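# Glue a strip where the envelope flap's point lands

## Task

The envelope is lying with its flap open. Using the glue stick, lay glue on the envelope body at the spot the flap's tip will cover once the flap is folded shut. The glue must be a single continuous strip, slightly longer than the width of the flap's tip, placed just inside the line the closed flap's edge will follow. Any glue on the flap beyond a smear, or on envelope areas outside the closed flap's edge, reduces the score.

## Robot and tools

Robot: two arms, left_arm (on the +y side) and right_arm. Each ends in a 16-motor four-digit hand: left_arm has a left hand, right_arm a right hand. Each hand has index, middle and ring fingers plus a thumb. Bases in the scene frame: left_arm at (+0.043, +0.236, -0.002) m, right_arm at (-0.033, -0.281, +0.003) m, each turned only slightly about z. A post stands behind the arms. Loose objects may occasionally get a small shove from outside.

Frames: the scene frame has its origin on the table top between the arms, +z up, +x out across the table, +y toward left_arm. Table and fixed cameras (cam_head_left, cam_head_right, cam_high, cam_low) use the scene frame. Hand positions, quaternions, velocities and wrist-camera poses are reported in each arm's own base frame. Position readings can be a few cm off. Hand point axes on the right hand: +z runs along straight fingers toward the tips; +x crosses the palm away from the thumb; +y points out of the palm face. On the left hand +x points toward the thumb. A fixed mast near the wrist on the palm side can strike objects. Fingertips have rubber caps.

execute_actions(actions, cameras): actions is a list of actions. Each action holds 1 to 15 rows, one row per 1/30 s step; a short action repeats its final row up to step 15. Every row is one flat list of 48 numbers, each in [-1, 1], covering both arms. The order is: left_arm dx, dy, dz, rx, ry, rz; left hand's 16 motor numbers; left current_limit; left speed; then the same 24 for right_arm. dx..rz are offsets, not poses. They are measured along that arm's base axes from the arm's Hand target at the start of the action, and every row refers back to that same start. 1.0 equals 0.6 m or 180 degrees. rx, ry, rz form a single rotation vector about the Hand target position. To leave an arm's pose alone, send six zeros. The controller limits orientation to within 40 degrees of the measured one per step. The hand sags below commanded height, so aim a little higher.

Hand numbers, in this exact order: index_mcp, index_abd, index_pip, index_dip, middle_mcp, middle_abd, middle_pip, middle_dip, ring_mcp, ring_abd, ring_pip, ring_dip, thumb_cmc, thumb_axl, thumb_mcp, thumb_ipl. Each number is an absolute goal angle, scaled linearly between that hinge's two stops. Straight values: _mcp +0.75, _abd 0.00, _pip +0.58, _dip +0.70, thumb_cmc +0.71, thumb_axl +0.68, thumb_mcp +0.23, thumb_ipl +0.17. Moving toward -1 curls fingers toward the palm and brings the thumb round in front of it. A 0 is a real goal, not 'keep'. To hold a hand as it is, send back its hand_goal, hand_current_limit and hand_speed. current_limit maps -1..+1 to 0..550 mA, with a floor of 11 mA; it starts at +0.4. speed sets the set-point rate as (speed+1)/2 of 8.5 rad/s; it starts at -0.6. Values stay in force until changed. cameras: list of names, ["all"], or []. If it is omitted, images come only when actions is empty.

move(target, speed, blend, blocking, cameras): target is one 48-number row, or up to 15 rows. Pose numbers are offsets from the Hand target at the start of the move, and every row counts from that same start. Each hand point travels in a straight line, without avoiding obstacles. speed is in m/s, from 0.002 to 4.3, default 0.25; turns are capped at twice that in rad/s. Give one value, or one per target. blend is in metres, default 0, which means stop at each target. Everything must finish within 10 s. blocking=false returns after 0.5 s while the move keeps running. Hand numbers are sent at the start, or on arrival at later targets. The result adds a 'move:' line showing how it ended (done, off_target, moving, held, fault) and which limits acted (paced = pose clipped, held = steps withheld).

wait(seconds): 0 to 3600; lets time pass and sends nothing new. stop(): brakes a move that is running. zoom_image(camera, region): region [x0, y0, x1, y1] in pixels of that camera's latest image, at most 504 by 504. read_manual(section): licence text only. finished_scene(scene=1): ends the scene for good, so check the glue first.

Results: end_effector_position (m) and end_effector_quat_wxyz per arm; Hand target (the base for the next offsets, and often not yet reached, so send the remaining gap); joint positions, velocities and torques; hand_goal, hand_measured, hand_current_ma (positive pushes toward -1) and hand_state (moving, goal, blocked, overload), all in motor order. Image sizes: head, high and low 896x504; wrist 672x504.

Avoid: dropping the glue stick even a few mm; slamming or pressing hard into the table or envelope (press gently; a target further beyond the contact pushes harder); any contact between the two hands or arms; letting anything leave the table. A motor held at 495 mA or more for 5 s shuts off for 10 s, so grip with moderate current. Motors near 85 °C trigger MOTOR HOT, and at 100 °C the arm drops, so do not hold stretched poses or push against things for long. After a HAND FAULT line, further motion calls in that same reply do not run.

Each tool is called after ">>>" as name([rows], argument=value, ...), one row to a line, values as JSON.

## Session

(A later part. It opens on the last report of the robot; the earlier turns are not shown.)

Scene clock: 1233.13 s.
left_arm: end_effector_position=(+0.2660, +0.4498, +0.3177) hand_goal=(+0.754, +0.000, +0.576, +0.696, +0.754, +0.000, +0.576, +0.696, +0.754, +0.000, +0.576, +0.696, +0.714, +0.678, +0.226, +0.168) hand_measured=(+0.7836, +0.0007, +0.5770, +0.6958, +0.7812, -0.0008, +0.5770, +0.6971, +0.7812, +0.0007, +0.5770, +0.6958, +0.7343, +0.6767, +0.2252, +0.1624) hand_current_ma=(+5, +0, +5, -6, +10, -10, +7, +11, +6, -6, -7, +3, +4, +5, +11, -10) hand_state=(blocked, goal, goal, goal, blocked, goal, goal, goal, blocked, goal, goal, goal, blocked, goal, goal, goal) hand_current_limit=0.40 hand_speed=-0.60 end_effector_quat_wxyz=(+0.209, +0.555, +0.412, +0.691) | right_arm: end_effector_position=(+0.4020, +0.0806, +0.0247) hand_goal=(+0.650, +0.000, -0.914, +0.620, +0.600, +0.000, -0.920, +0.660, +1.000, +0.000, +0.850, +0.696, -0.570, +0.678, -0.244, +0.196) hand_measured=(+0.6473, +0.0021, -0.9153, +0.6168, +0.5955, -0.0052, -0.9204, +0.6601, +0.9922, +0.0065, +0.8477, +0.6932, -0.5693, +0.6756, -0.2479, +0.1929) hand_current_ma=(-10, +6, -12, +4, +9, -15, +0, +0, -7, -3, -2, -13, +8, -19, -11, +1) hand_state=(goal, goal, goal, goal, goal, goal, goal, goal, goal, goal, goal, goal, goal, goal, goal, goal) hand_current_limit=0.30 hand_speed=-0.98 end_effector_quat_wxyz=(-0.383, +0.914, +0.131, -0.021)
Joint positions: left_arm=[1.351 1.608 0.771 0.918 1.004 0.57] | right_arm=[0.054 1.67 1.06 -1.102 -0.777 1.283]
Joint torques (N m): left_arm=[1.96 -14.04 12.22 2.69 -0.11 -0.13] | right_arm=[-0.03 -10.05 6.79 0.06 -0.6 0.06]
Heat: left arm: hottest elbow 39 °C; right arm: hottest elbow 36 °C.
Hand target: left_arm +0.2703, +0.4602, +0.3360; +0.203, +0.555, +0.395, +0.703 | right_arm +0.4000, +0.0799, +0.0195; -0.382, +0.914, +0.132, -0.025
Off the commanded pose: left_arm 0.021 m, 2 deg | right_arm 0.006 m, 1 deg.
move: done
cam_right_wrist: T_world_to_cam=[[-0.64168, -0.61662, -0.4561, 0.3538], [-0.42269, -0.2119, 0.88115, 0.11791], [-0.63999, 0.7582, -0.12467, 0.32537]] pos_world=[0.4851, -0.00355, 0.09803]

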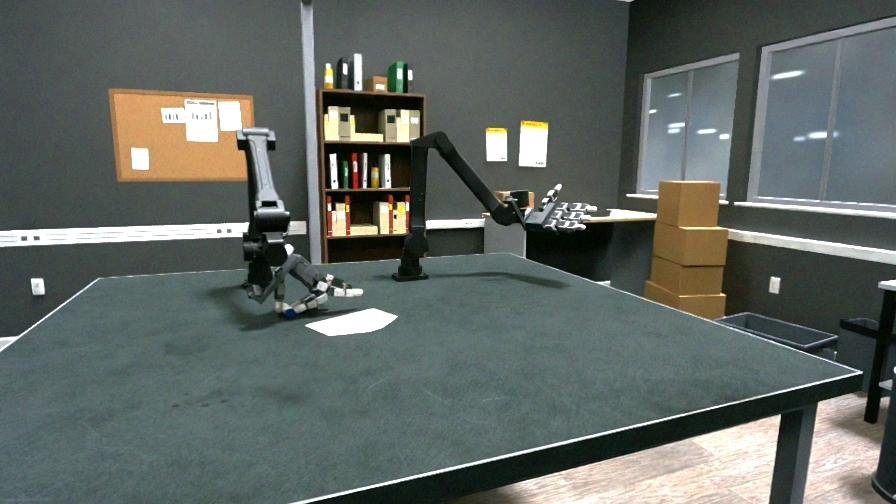

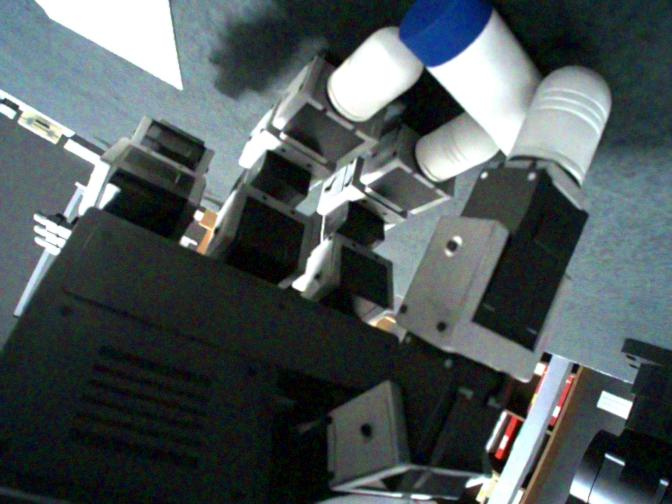

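>>> move(target=[0,0,0,0,0,0, 0.754,0,0.576,0.696, 0.754,0,0.576,0.696, 0.754,0,0.576,0.696, 0.714,0.678,0.226,0.168, 0.4,-0.6, 0,0,0,0,0,0, 0.65,0,-0.915,0.619, 0.6,0,-0.92,0.66, 1.0,0,0.85,0.696, -0.571,0.678,-0.19,0.195, 0.3,-0.98], speed=0.02, cameras=["cam_low","cam_right_wrist"])

>>> zoom_image(camera="cam_low", region=[260, 250, 360, 350])

Scene clock: 1238.83 s.
left_arm: end_effector_position=(+0.2660, +0.4498, +0.3177) hand_goal=(+0.754, +0.000, +0.576, +0.696, +0.754, +0.000, +0.576, +0.696, +0.754, +0.000, +0.576, +0.696, +0.714, +0.678, +0.226, +0.168) hand_measured=(+0.7836, +0.0007, +0.5770, +0.6958, +0.7812, -0.0008, +0.5770, +0.6958, +0.7812, -0.0008, +0.5770, +0.6958, +0.7343, +0.6777, +0.2252, +0.1624) hand_current_ma=(+11, +2, +8, -3, +5, -6, +0, +9, +2, -13, -7, +3, +1, +6, +13, -7) hand_state=(blocked, goal, goal, goal, blocked, goal, goal, goal, blocked, goal, goal, goal, blocked, goal, goal, goal) hand_current_limit=0.40 hand_speed=-0.60 end_effector_quat_wxyz=(+0.209, +0.555, +0.412, +0.691) | right_arm: end_effector_position=(+0.4020, +0.0806, +0.0247) hand_goal=(+0.650, +0.000, -0.914, +0.620, +0.600, +0.000, -0.920, +0.660, +1.000, +0.000, +0.850, +0.696, -0.570, +0.678, -0.190, +0.196) hand_measured=(+0.6473, +0.0021, -0.9153, +0.6168, +0.5955, -0.0052, -0.9217, +0.6588, +0.9922, +0.0065, +0.8477, +0.6920, -0.5693, +0.6756, -0.1944, +0.1929) hand_current_ma=(-8, +4, -19, -1, +2, -16, +0, +1, -9, +3, +1, -19, +1, -13, -7, -6) hand_state=(goal, goal, goal, goal, goal, goal, goal, goal, goal, goal, goal, goal, goal, goal, goal, goal) hand_current_limit=0.30 hand_speed=-0.98 end_effector_quat_wxyz=(-0.383, +0.914, +0.131, -0.021)
Joint positions: left_arm=[1.351 1.608 0.771 0.918 1.004 0.57] | right_arm=[0.054 1.67 1.06 -1.102 -0.777 1.283]
Joint torques (N m): left_arm=[1.96 -13.98 12.21 2.69 -0.11 -0.13] | right_arm=[0.03 -9.76 6.64 0.17 -0.59 0.05]
Heat: left arm: hottest elbow 39 °C; right arm: hottest elbow 36 °C.
Hand target: left_arm +0.2703, +0.4602, +0.3360; +0.203, +0.555, +0.395, +0.703 | right_arm +0.4000, +0.0799, +0.0195; -0.382, +0.914, +0.132, -0.025
Off the commanded pose: left_arm 0.021 m, 2 deg | right_arm 0.006 m, 1 deg.
move: done
cam_right_wrist: T_world_to_cam=[[-0.64168, -0.61662, -0.4561, 0.3538], [-0.42269, -0.2119, 0.88115, 0.11791], [-0.63999, 0.7582, -0.12467, 0.32537]] pos_world=[0.4851, -0.00355, 0.09803]

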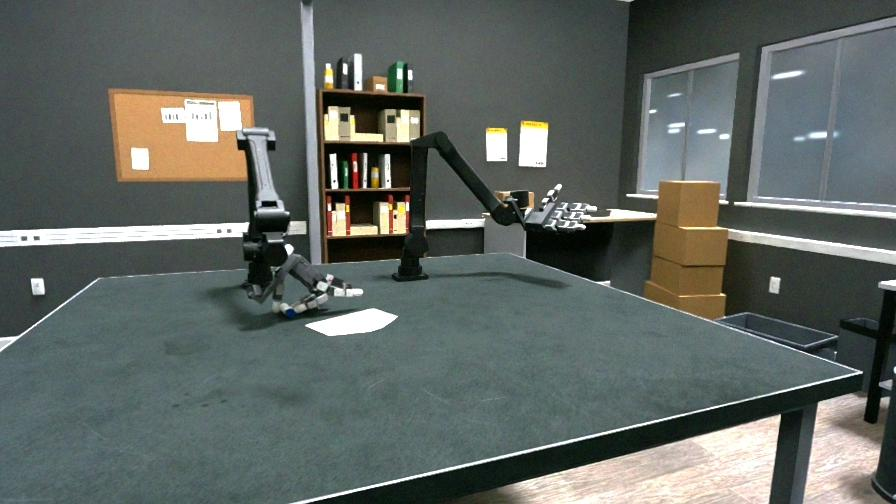

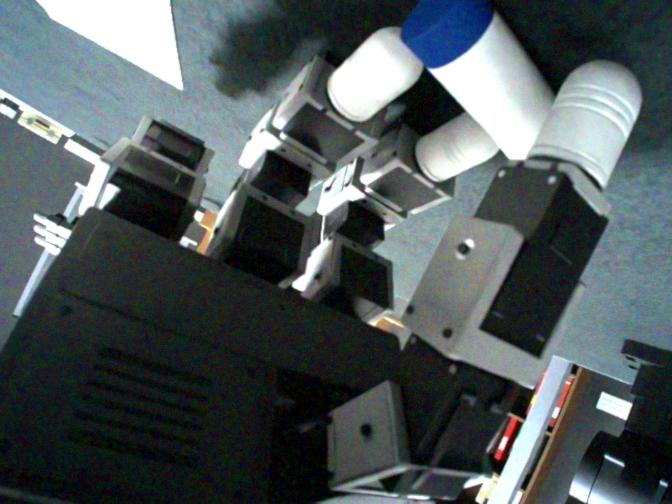

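Scaled by 5.040.

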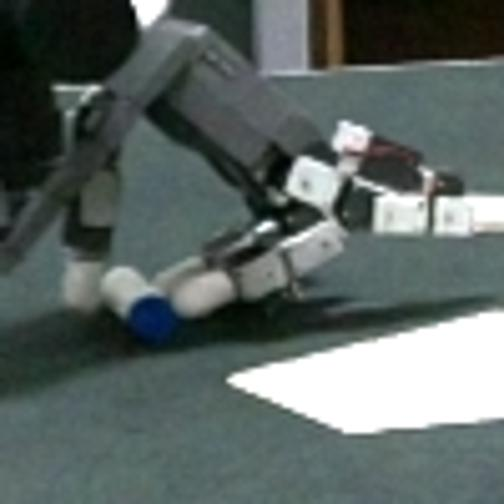

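>>> move(target=[0,0,0,0,0,0, 0.754,0,0.576,0.696, 0.754,0,0.576,0.696, 0.754,0,0.576,0.696, 0.714,0.678,0.226,0.168, 0.4,-0.6, 0,0,0,0,0,0, 0.65,0,-0.915,0.619, 0.6,0,-0.92,0.66, 1.0,0,0.85,0.696, -0.571,0.678,-0.05,0.195, 0.3,-0.97], speed=0.02, cameras=["cam_low","cam_right_wrist"])

>>> move(target=[0,0,0,0,0,0, 0.754,0,0.576,0.696, 0.754,0,0.576,0.696, 0.754,0,0.576,0.696, 0.714,0.678,0.226,0.168, 0.4,-0.6, 0,0,0,0,0,0, 0.70,0,-0.915,0.619, 0.65,0,-0.92,0.66, 1.0,0,0.85,0.696, -0.571,0.678,-0.05,0.195, 0.3,-0.98], speed=0.02, cameras=["cam_low","cam_right_wrist"])

>>> zoom_image(camera="cam_low", region=[260, 250, 360, 350])

Scene clock: 1245.80 s.
left_arm: end_effector_position=(+0.2660, +0.4498, +0.3177) hand_goal=(+0.754, +0.000, +0.576, +0.696, +0.754, +0.000, +0.576, +0.696, +0.754, +0.000, +0.576, +0.696, +0.714, +0.678, +0.226, +0.168) hand_measured=(+0.7824, +0.0007, +0.5770, +0.6958, +0.7824, +0.0007, +0.5770, +0.6958, +0.7812, +0.0007, +0.5770, +0.6958, +0.7343, +0.6777, +0.2262, +0.1624) hand_current_ma=(+10, +5, +7, +0, +8, -3, +10, +4, +9, -15, -4, +2, +9, +4, +7, -12) hand_state=(blocked, goal, goal, goal, blocked, goal, goal, goal, blocked, goal, goal, goal, blocked, goal, goal, goal) hand_current_limit=0.40 hand_speed=-0.60 end_effector_quat_wxyz=(+0.209, +0.555, +0.412, +0.691) | right_arm: end_effector_position=(+0.4020, +0.0806, +0.0247) hand_goal=(+0.650, +0.000, -0.914, +0.620, +0.600, +0.000, -0.920, +0.660, +1.000, +0.000, +0.850, +0.696, -0.570, +0.678, -0.050, +0.196) hand_measured=(+0.6473, +0.0021, -0.9153, +0.6168, +0.5955, -0.0052, -0.9204, +0.6588, +0.9922, +0.0065, +0.8477, +0.6920, -0.5705, +0.6756, -0.0559, +0.1929) hand_current_ma=(-10, -2, -17, +3, +0, -18, -8, -1, -8, +3, +7, -18, -4, -8, -18, -7) hand_state=(goal, goal, goal, goal, goal, goal, goal, goal, goal, goal, goal, goal, goal, goal, goal, goal) hand_current_limit=0.30 hand_speed=-0.97 end_effector_quat_wxyz=(-0.383, +0.914, +0.131, -0.021)
Joint positions: left_arm=[1.351 1.608 0.771 0.918 1.004 0.57] | right_arm=[0.054 1.67 1.06 -1.102 -0.777 1.283]
Joint torques (N m): left_arm=[1.96 -14.04 12.22 2.69 -0.11 -0.13] | right_arm=[0.21 -9.64 6.64 0.16 -0.59 0.06]
Heat: left arm: hottest elbow 39 °C; right arm: hottest elbow 35 °C.
Hand target: left_arm +0.2703, +0.4602, +0.3360; +0.203, +0.555, +0.395, +0.703 | right_arm +0.4000, +0.0799, +0.0195; -0.382, +0.914, +0.132, -0.025
Off the commanded pose: left_arm 0.021 m, 2 deg | right_arm 0.006 m, 1 deg.
move: done
cam_right_wrist: T_world_to_cam=[[-0.64168, -0.61662, -0.4561, 0.3538], [-0.42269, -0.2119, 0.88115, 0.11791], [-0.63999, 0.7582, -0.12467, 0.32537]] pos_world=[0.4851, -0.00355, 0.09803]

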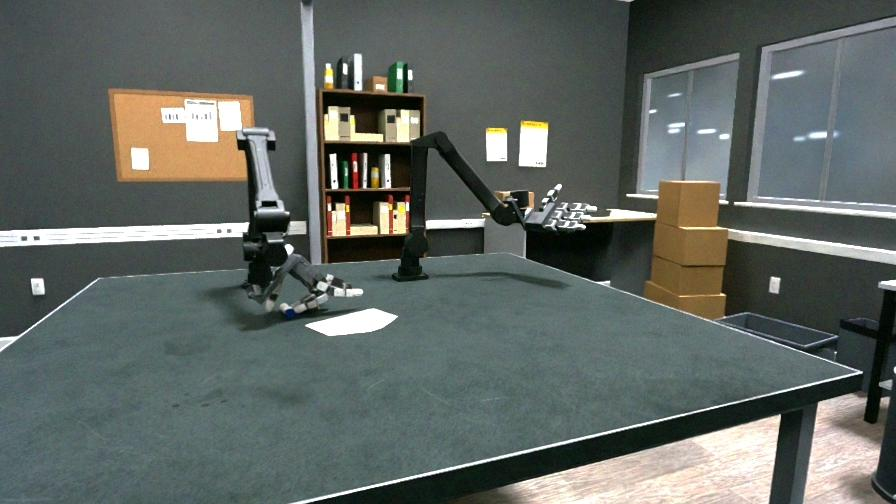

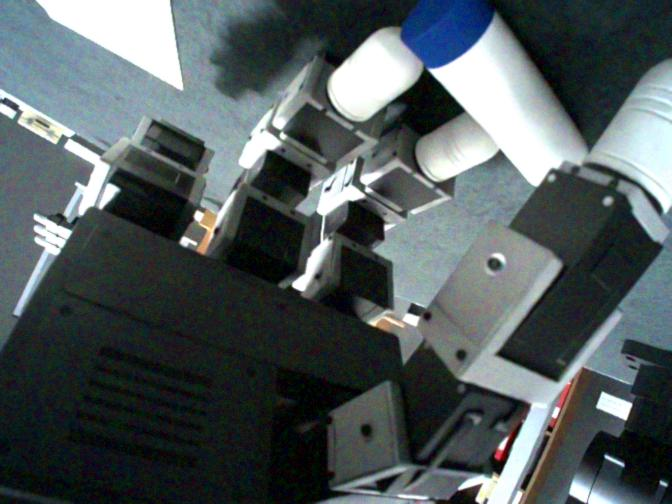

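Scene clock: 1246.73 s.
left_arm: end_effector_position=(+0.2660, +0.4498, +0.3177) hand_goal=(+0.754, +0.000, +0.576, +0.696, +0.754, +0.000, +0.576, +0.696, +0.754, +0.000, +0.576, +0.696, +0.714, +0.678, +0.226, +0.168) hand_measured=(+0.7824, -0.0008, +0.5770, +0.6958, +0.7824, +0.0007, +0.5770, +0.6958, +0.7812, +0.0007, +0.5770, +0.6958, +0.7343, +0.6777, +0.2262, +0.1624) hand_current_ma=(+11, +4, +5, -5, +13, -8, +10, +4, +11, -14, -4, -6, +10, -2, +16, -2) hand_state=(blocked, goal, goal, goal, blocked, goal, goal, goal, blocked, goal, goal, goal, blocked, goal, goal, goal) hand_current_limit=0.40 hand_speed=-0.60 end_effector_quat_wxyz=(+0.209, +0.555, +0.412, +0.691) | right_arm: end_effector_position=(+0.4020, +0.0806, +0.0247) hand_goal=(+0.700, +0.000, -0.914, +0.620, +0.650, +0.000, -0.920, +0.660, +1.000, +0.000, +0.850, +0.696, -0.570, +0.678, -0.050, +0.196) hand_measured=(+0.6859, +0.0021, -0.9153, +0.6168, +0.6413, -0.0052, -0.9204, +0.6588, +0.9910, +0.0065, +0.8477, +0.6920, -0.5693, +0.6756, -0.0559, +0.1929) hand_current_ma=(-40, +18, -8, +9, -15, -10, +3, -2, -5, -9, -15, -16, -1, -9, -18, +3) hand_state=(goal, goal, goal, goal, goal, goal, goal, goal, goal, goal, goal, goal, goal, goal, goal, goal) hand_current_limit=0.30 hand_speed=-0.98 end_effector_quat_wxyz=(-0.383, +0.914, +0.131, -0.021)
Joint positions: left_arm=[1.351 1.608 0.771 0.918 1.004 0.57] | right_arm=[0.054 1.67 1.06 -1.102 -0.777 1.283]
Joint torques (N m): left_arm=[2.02 -13.98 12.21 2.69 -0.11 -0.13] | right_arm=[0.21 -9.88 6.64 0.13 -0.59 0.06]
Heat: left arm: hottest elbow 39 °C; right arm: hottest elbow 35 °C.
Hand target: left_arm +0.2703, +0.4602, +0.3360; +0.203, +0.555, +0.395, +0.703 | right_arm +0.4000, +0.0799, +0.0195; -0.382, +0.914, +0.132, -0.025
Off the commanded pose: left_arm 0.021 m, 2 deg | right_arm 0.006 m, 1 deg.
move: done
cam_right_wrist: T_world_to_cam=[[-0.64168, -0.61662, -0.4561, 0.3538], [-0.42269, -0.2119, 0.88115, 0.11791], [-0.63999, 0.7582, -0.12467, 0.32537]] pos_world=[0.4851, -0.00355, 0.09803]

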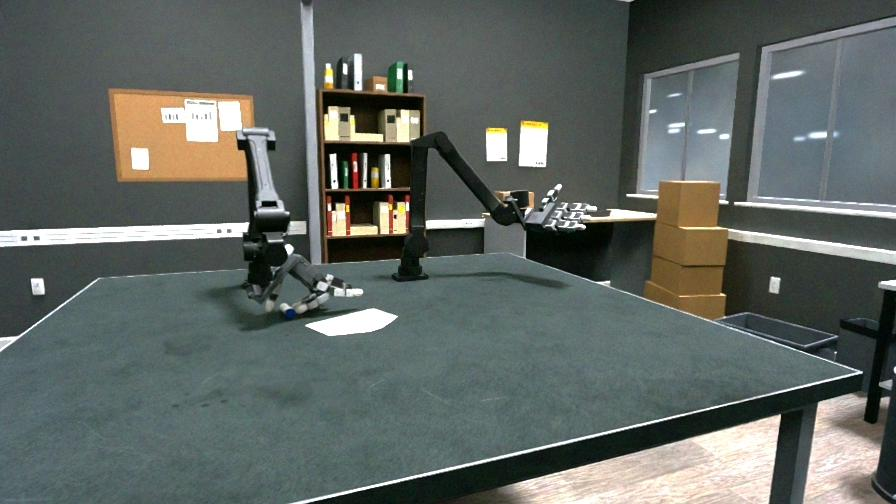

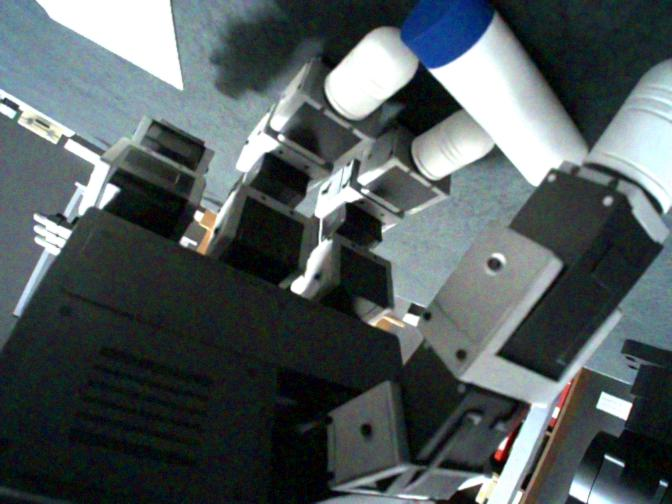

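Scaled by 5.040.

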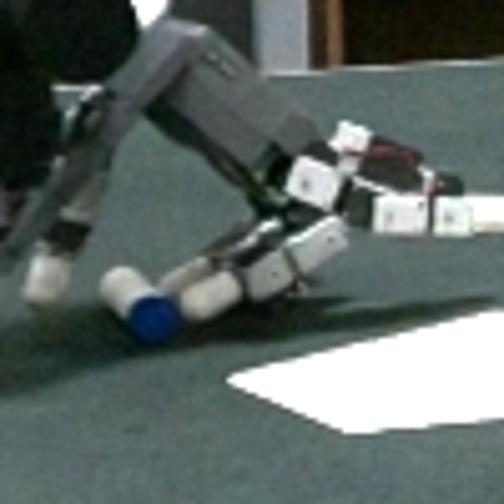

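>>> move(target=[0,0,0,0,0,0, 0.754,0,0.576,0.696, 0.754,0,0.576,0.696, 0.754,0,0.576,0.696, 0.714,0.678,0.226,0.168, 0.4,-0.6, 0,0,0,0,0,0, 0.77,0,-0.915,0.619, 0.72,0,-0.92,0.66, 1.0,0,0.85,0.696, -0.571,0.678,0.0,0.195, 0.3,-0.97], speed=0.02, cameras=["cam_low","cam_right_wrist"])

>>> zoom_image(camera="cam_low", region=[260, 250, 360, 350])

Scene clock: 1252.17 s.
left_arm: end_effector_position=(+0.2660, +0.4498, +0.3177) hand_goal=(+0.754, +0.000, +0.576, +0.696, +0.754, +0.000, +0.576, +0.696, +0.754, +0.000, +0.576, +0.696, +0.714, +0.678, +0.226, +0.168) hand_measured=(+0.7836, -0.0008, +0.5770, +0.6958, +0.7812, +0.0007, +0.5770, +0.6971, +0.7812, +0.0007, +0.5770, +0.6958, +0.7343, +0.6777, +0.2262, +0.1624) hand_current_ma=(+4, +0, +8, -3, +6, -1, +3, +5, +4, -8, -3, -2, +12, +3, +10, -8) hand_state=(blocked, goal, goal, goal, blocked, goal, goal, goal, blocked, goal, goal, goal, blocked, goal, goal, goal) hand_current_limit=0.40 hand_speed=-0.60 end_effector_quat_wxyz=(+0.209, +0.555, +0.412, +0.691) | right_arm: end_effector_position=(+0.4020, +0.0806, +0.0247) hand_goal=(+0.770, +0.000, -0.914, +0.620, +0.720, +0.000, -0.920, +0.660, +1.000, +0.000, +0.850, +0.696, -0.570, +0.678, +0.000, +0.196) hand_measured=(+0.7390, +0.0021, -0.9204, +0.6168, +0.7088, -0.0052, -0.9204, +0.6588, +0.9922, +0.0065, +0.8477, +0.6920, -0.5693, +0.6756, -0.0074, +0.1929) hand_current_ma=(-97, +13, -18, +5, -18, -8, +1, +3, -10, +4, +0, -8, +6, -16, -22, +2) hand_state=(blocked, goal, goal, goal, goal, goal, goal, goal, goal, goal, goal, goal, goal, goal, goal, goal) hand_current_limit=0.30 hand_speed=-0.97 end_effector_quat_wxyz=(-0.383, +0.914, +0.131, -0.021)
Joint positions: left_arm=[1.351 1.608 0.771 0.918 1.004 0.57] | right_arm=[0.054 1.67 1.06 -1.102 -0.777 1.283]
Joint torques (N m): left_arm=[1.96 -14.04 12.22 2.67 -0.11 -0.13] | right_arm=[0.21 -9.88 6.67 0.13 -0.59 0.06]
Heat: left arm: hottest elbow 39 °C; right arm: hottest elbow 35 °C.
Hand target: left_arm +0.2703, +0.4602, +0.3360; +0.203, +0.555, +0.395, +0.703 | right_arm +0.4000, +0.0799, +0.0195; -0.382, +0.914, +0.132, -0.025
Off the commanded pose: left_arm 0.021 m, 2 deg | right_arm 0.006 m, 1 deg.
move: done
cam_right_wrist: T_world_to_cam=[[-0.64168, -0.61662, -0.4561, 0.3538], [-0.42269, -0.2119, 0.88115, 0.11791], [-0.63999, 0.7582, -0.12467, 0.32537]] pos_world=[0.4851, -0.00355, 0.09803]

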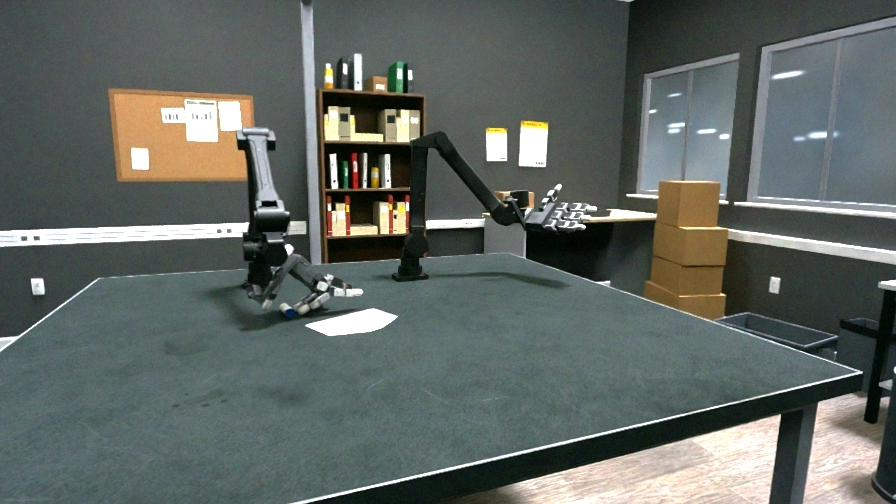

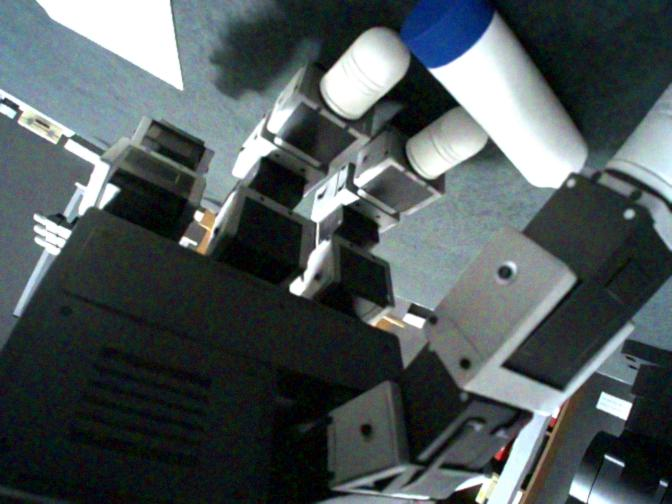

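Scaled by 5.040.

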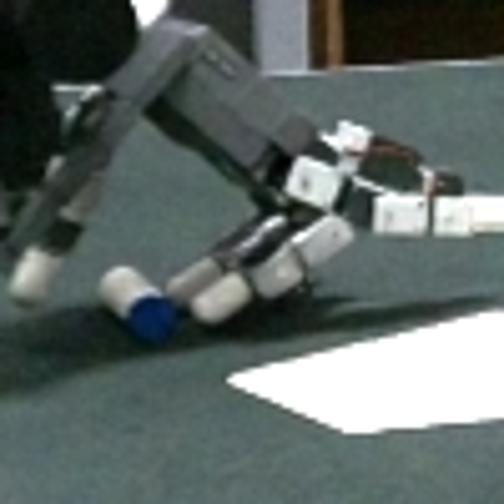

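>>> move([
  [0,0,0,0,0,0, 0.754,0,0.576,0.696, 0.754,0,0.576,0.696, 0.754,0,0.576,0.696, 0.714,0.678,0.226,0.168, 0.4,-0.6, 0,0,0.04,0,0,0, 0.735,0,-0.915,0.619, 0.71,0,-0.92,0.66, 1.0,0,0.85,0.696, -0.571,0.678,0.0,0.195, 0.3,-0.9],
  [0,0,0,0,0,0, 0.754,0,0.576,0.696, 0.754,0,0.576,0.696, 0.754,0,0.576,0.696, 0.714,0.678,0.226,0.168, 0.4,-0.6, 0,0,0.1,0,0,0, 0.735,0,-0.915,0.619, 0.71,0,-0.92,0.66, 1.0,0,0.85,0.696, -0.571,0.678,0.0,0.195, 0.3,-0.9],
], speed=[0.03, 0.05], blend=[0.01, 0], cameras=["cam_low","cam_right_wrist"])

>>> zoom_image(camera="cam_low", region=[260, 250, 360, 350])

Scene clock: 1259.00 s.
left_arm: end_effector_position=(+0.2660, +0.4498, +0.3177) hand_goal=(+0.754, +0.000, +0.576, +0.696, +0.754, +0.000, +0.576, +0.696, +0.754, +0.000, +0.576, +0.696, +0.714, +0.678, +0.226, +0.168) hand_measured=(+0.7824, +0.0007, +0.5770, +0.6958, +0.7824, +0.0007, +0.5757, +0.6958, +0.7812, +0.0007, +0.5757, +0.6971, +0.7343, +0.6777, +0.2262, +0.1624) hand_current_ma=(+9, +4, +7, -3, +5, -6, +7, +0, +12, -8, -7, +5, +14, -3, +13, -7) hand_state=(blocked, goal, goal, goal, blocked, goal, goal, goal, blocked, goal, goal, goal, blocked, goal, goal, goal) hand_current_limit=0.40 hand_speed=-0.60 end_effector_quat_wxyz=(+0.209, +0.555, +0.412, +0.691) | right_arm: end_effector_position=(+0.3799, +0.0794, +0.0601) hand_goal=(+0.736, +0.000, -0.914, +0.620, +0.710, +0.000, -0.920, +0.660, +1.000, +0.000, +0.850, +0.696, -0.570, +0.678, +0.000, +0.196) hand_measured=(+0.7318, +0.0021, -0.9102, +0.6168, +0.7064, -0.0052, -0.9204, +0.6588, +0.9922, +0.0065, +0.8477, +0.6920, -0.5705, +0.6756, -0.0064, +0.1929) hand_current_ma=(-17, +8, -7, +7, -2, -11, +2, +4, -12, -4, -10, -21, -9, -12, -23, +4) hand_state=(goal, goal, goal, goal, goal, goal, goal, goal, goal, goal, goal, goal, goal, goal, goal, goal) hand_current_limit=0.30 hand_speed=-0.90 end_effector_quat_wxyz=(-0.385, +0.914, +0.119, -0.050)
Joint positions: left_arm=[1.351 1.608 0.771 0.918 1.004 0.57] | right_arm=[0.054 1.608 1.082 -1.249 -0.777 1.283]
Joint torques (N m): left_arm=[2.02 -14.04 12.23 2.67 -0.11 -0.13] | right_arm=[0.09 -11.34 10.95 -0.42 -0.57 0.08]
Heat: left arm: hottest elbow 39 °C; right arm: hottest elbow 35 °C.
Hand target: left_arm +0.2703, +0.4602, +0.3360; +0.203, +0.555, +0.395, +0.703 | right_arm +0.4000, +0.0799, +0.0795; -0.382, +0.914, +0.132, -0.025
Off the commanded pose: left_arm 0.021 m, 2 deg | right_arm 0.028 m, 3 deg.
move: off_target (right_arm)
cam_right_wrist: T_world_to_cam=[[-0.66934, -0.61811, -0.41221, 0.36299], [-0.36572, -0.20883, 0.90699, 0.05371], [-0.64671, 0.75784, -0.08628, 0.31674]] pos_world=[0.46745, -0.00446, 0.12824]

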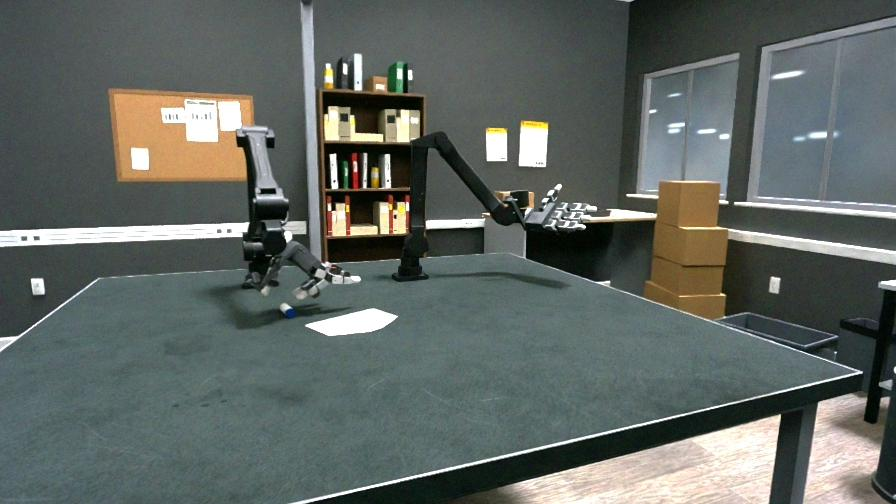

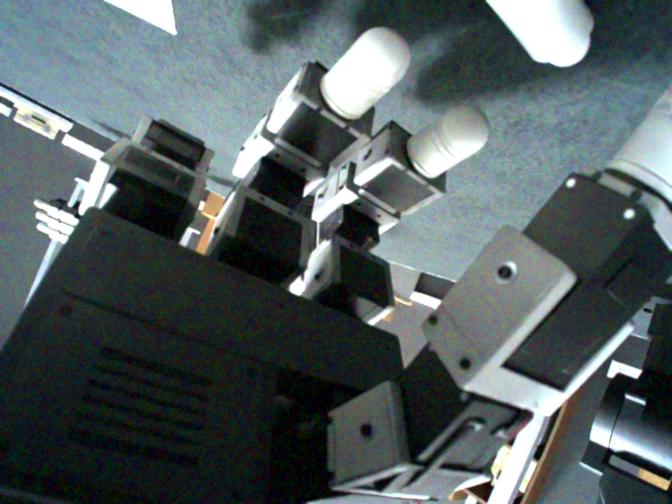

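Scaled by 5.040.

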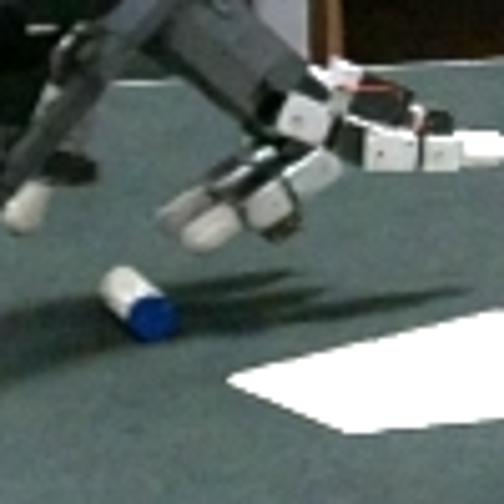

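Stick lies on the table undisturbed. Raise further.

>>> move(target=[0,0,0,0,0,0, 0.754,0,0.576,0.696, 0.754,0,0.576,0.696, 0.754,0,0.576,0.696, 0.714,0.678,0.226,0.168, 0.4,-0.6, -0.05,0,0.27,0,0,0, 0.735,0,-0.915,0.619, 0.71,0,-0.92,0.66, 1.0,0,0.85,0.696, -0.571,0.678,0.0,0.195, 0.3,-0.9], speed=0.1, cameras=["all"])

>>> zoom_image(camera="cam_low", region=[260, 250, 410, 350])

>>> zoom_image(camera="cam_high", region=[350, 190, 450, 310])

Scene clock: 1267.03 s.
left_arm: end_effector_position=(+0.2660, +0.4498, +0.3177) hand_goal=(+0.754, +0.000, +0.576, +0.696, +0.754, +0.000, +0.576, +0.696, +0.754, +0.000, +0.576, +0.696, +0.714, +0.678, +0.226, +0.168) hand_measured=(+0.7836, +0.0007, +0.5770, +0.6958, +0.7824, -0.0008, +0.5770, +0.6958, +0.7812, +0.0007, +0.5757, +0.6958, +0.7355, +0.6777, +0.2262, +0.1624) hand_current_ma=(+12, +2, +6, +1, +6, -7, +10, +1, +20, -14, -7, +7, +6, +3, +6, -8) hand_state=(blocked, goal, goal, goal, blocked, goal, goal, goal, blocked, goal, goal, goal, blocked, goal, goal, goal) hand_current_limit=0.40 hand_speed=-0.60 end_effector_quat_wxyz=(+0.209, +0.555, +0.412, +0.691) | right_arm: end_effector_position=(+0.3575, +0.0781, +0.2195) hand_goal=(+0.736, +0.000, -0.914, +0.620, +0.710, +0.000, -0.920, +0.660, +1.000, +0.000, +0.850, +0.696, -0.570, +0.678, +0.000, +0.196) hand_measured=(+0.7318, +0.0021, -0.9102, +0.6168, +0.7052, -0.0052, -0.9204, +0.6588, +0.9922, +0.0065, +0.8477, +0.6920, -0.5743, +0.6756, -0.0064, +0.1929) hand_current_ma=(-11, +8, +0, +3, -4, -7, -1, +3, -6, -5, +6, -5, -10, -13, -26, -2) hand_state=(goal, goal, goal, goal, goal, goal, goal, goal, goal, goal, goal, goal, goal, goal, goal, goal) hand_current_limit=0.30 hand_speed=-0.90 end_effector_quat_wxyz=(-0.385, +0.914, +0.119, -0.049)
Joint positions: left_arm=[1.351 1.608 0.771 0.918 1.004 0.57] | right_arm=[0.054 1.418 1.31 -1.665 -0.777 1.283]
Joint torques (N m): left_arm=[2.02 -14.04 12.22 2.69 -0.11 -0.13] | right_arm=[0.5 -9.41 12.62 -0.34 -0.61 0.1]
Heat: left arm: hottest elbow 39 °C; right arm: hottest elbow 36 °C.
Hand target: left_arm +0.2703, +0.4602, +0.3360; +0.203, +0.555, +0.395, +0.703 | right_arm +0.3699, +0.0799, +0.2416; -0.382, +0.914, +0.132, -0.025
Off the commanded pose: left_arm 0.021 m, 2 deg | right_arm 0.025 m, 3 deg.
move: off_target (right_arm)
cam_left_wrist: T_world_to_cam=[[0.11334, -0.17224, -0.97851, 0.33141], [-0.89543, 0.40905, -0.17572, 0.06692], [0.43053, 0.89611, -0.10787, -0.34954]] pos_world=[0.17285, 0.34294, 0.29834]
cam_right_wrist: T_world_to_cam=[[-0.66837, -0.61806, -0.41386, 0.41302], [-0.36782, -0.20899, 0.90611, -0.09833], [-0.64652, 0.75784, -0.08765, 0.31718]] pos_world=[0.44495, -0.00566, 0.28784]

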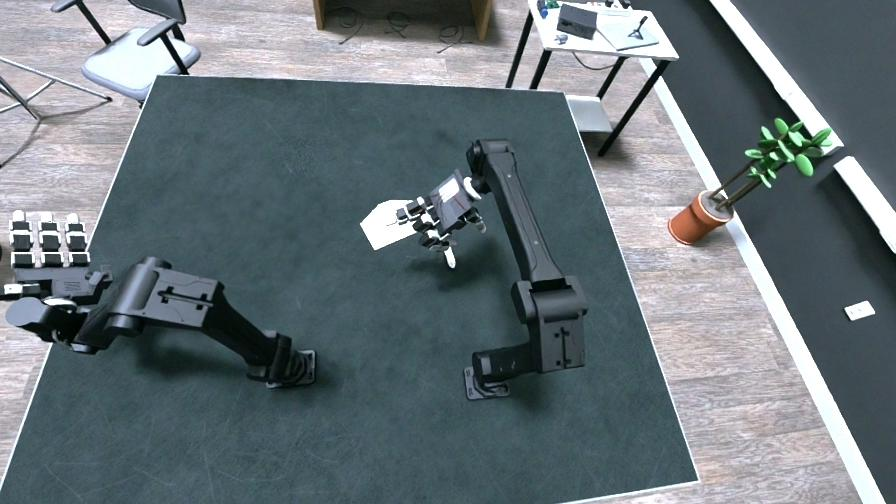

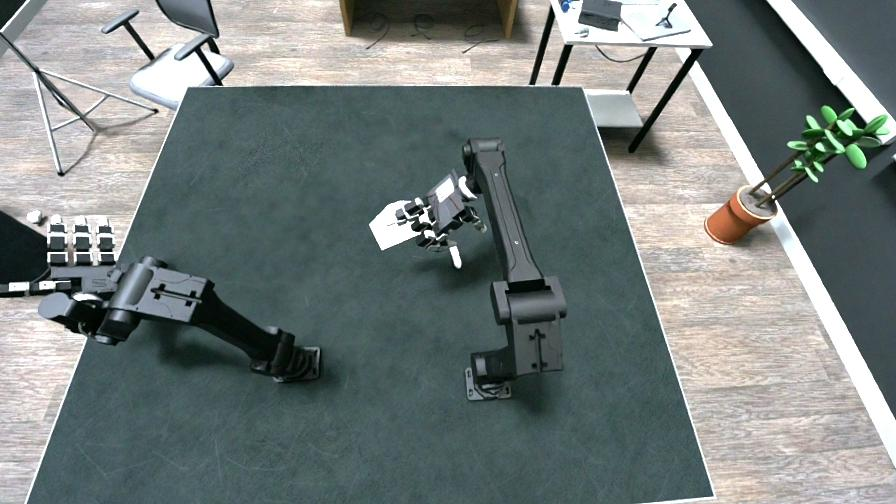

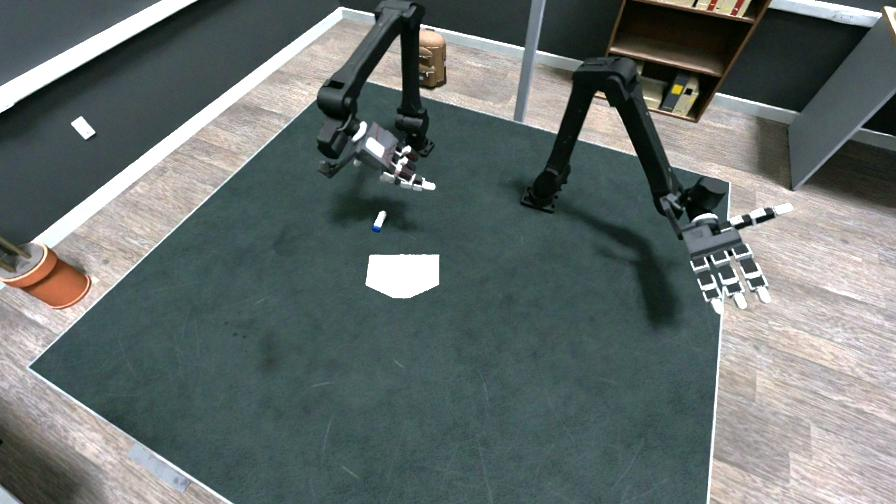

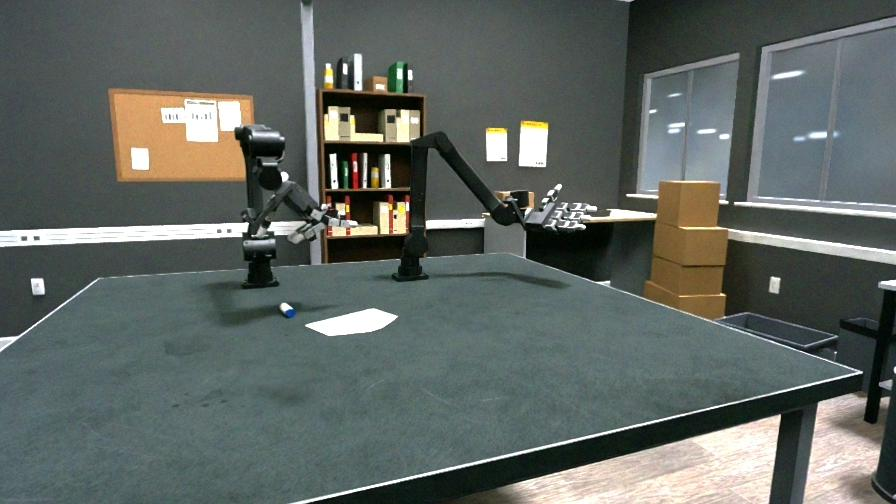

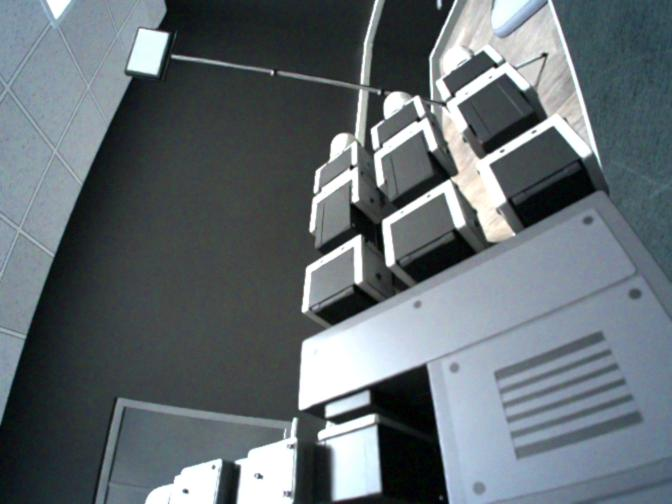

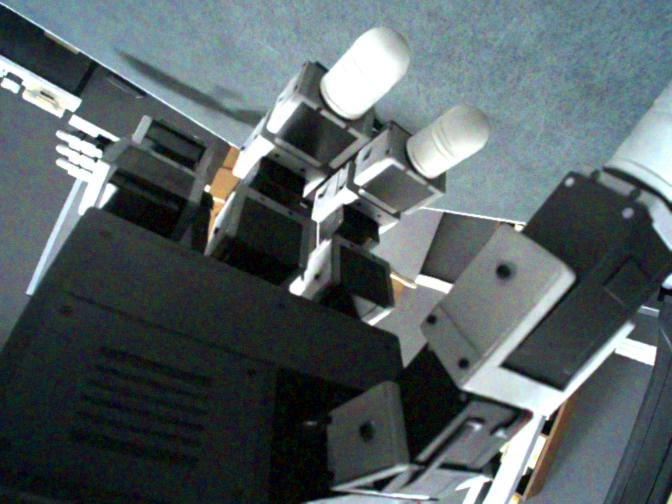

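Scaled by 3.360.

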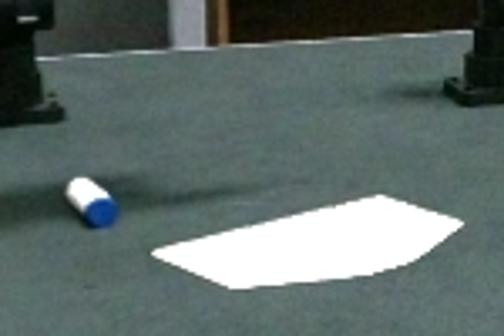

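Scaled by 4.200.

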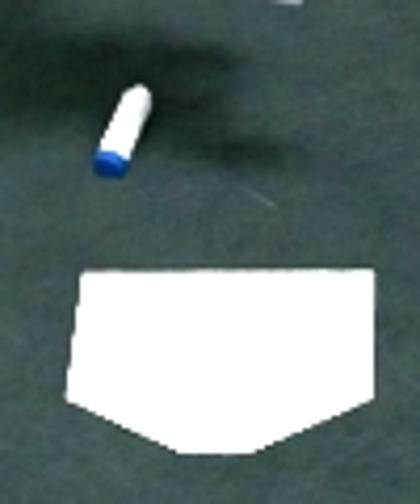

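>>> execute_actions(actions=[], cameras=["cam_low"])

>>> zoom_image(camera="cam_low", region=[260, 250, 410, 350])

Scene clock: 1270.07 s.
left_arm: end_effector_position=(+0.2660, +0.4498, +0.3177) hand_goal=(+0.754, +0.000, +0.576, +0.696, +0.754, +0.000, +0.576, +0.696, +0.754, +0.000, +0.576, +0.696, +0.714, +0.678, +0.226, +0.168) hand_measured=(+0.7836, -0.0008, +0.5770, +0.6958, +0.7824, -0.0008, +0.5770, +0.6958, +0.7812, +0.0007, +0.5770, +0.6958, +0.7355, +0.6767, +0.2252, +0.1624) hand_current_ma=(+7, -3, +4, +0, +12, -7, +2, +7, +15, -8, -8, +1, +10, +1, +9, -4) hand_state=(blocked, goal, goal, goal, blocked, goal, goal, goal, blocked, goal, goal, goal, blocked, goal, goal, goal) hand_current_limit=0.40 hand_speed=-0.60 end_effector_quat_wxyz=(+0.209, +0.555, +0.412, +0.691) | right_arm: end_effector_position=(+0.3575, +0.0781, +0.2195) hand_goal=(+0.736, +0.000, -0.914, +0.620, +0.710, +0.000, -0.920, +0.660, +1.000, +0.000, +0.850, +0.696, -0.570, +0.678, +0.000, +0.196) hand_measured=(+0.7318, +0.0021, -0.9102, +0.6168, +0.7064, -0.0052, -0.9204, +0.6588, +0.9910, +0.0065, +0.8477, +0.6920, -0.5743, +0.6756, -0.0064, +0.1929) hand_current_ma=(-9, +2, +1, +3, +3, -16, -11, +3, -10, -8, -8, -16, -12, -10, -29, +0) hand_state=(goal, goal, goal, goal, goal, goal, goal, goal, goal, goal, goal, goal, goal, goal, goal, goal) hand_current_limit=0.30 hand_speed=-0.90 end_effector_quat_wxyz=(-0.385, +0.914, +0.119, -0.049)
Joint positions: left_arm=[1.351 1.608 0.771 0.918 1.004 0.57] | right_arm=[0.054 1.418 1.31 -1.665 -0.777 1.283]
Joint velocities: within noise
Joint torques (N m): left_arm=[2.02 -13.98 12.22 2.69 -0.11 -0.13] | right_arm=[0.38 -9.29 12.67 -0.39 -0.62 0.11]
Motor temperatures (°C): left_arm=[24 29 39 23 23 23] | right_arm=[25 28 36 28 22 22]
Heat: left arm: hottest elbow 39 °C; right arm: hottest elbow 36 °C.
Hand target: left_arm +0.2703, +0.4602, +0.3360; +0.203, +0.555, +0.395, +0.703 | right_arm +0.3700, +0.0799, +0.2416; -0.382, +0.914, +0.132, -0.025
Off the commanded pose: left_arm 0.021 m, 2 deg | right_arm 0.025 m, 3 deg.
Images, in order (width x height): cam_low 896x504.

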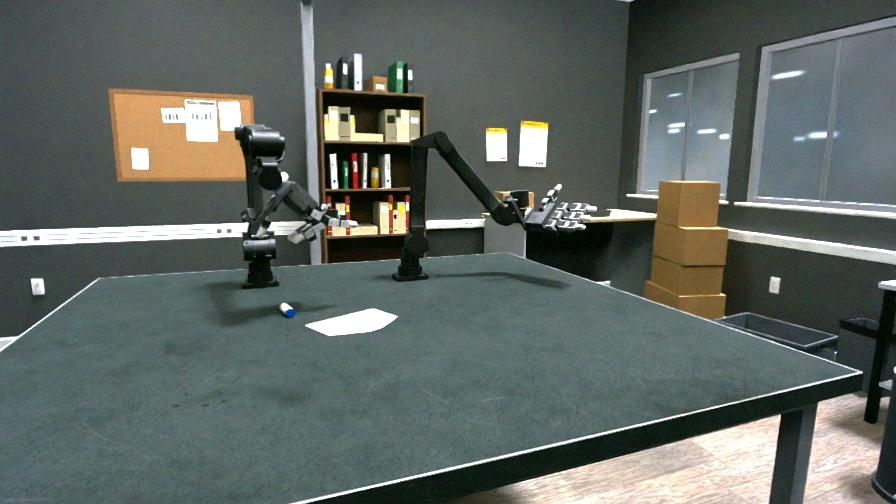

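Scaled by 3.360.

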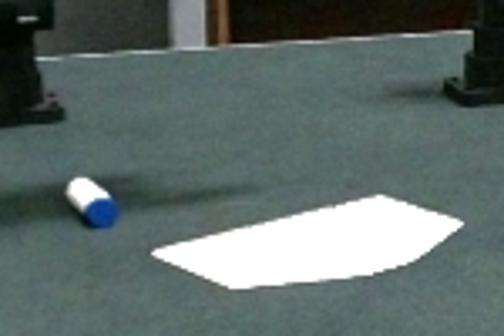

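>>> finished_scene(scene=1)

The scene is finished: the task was done.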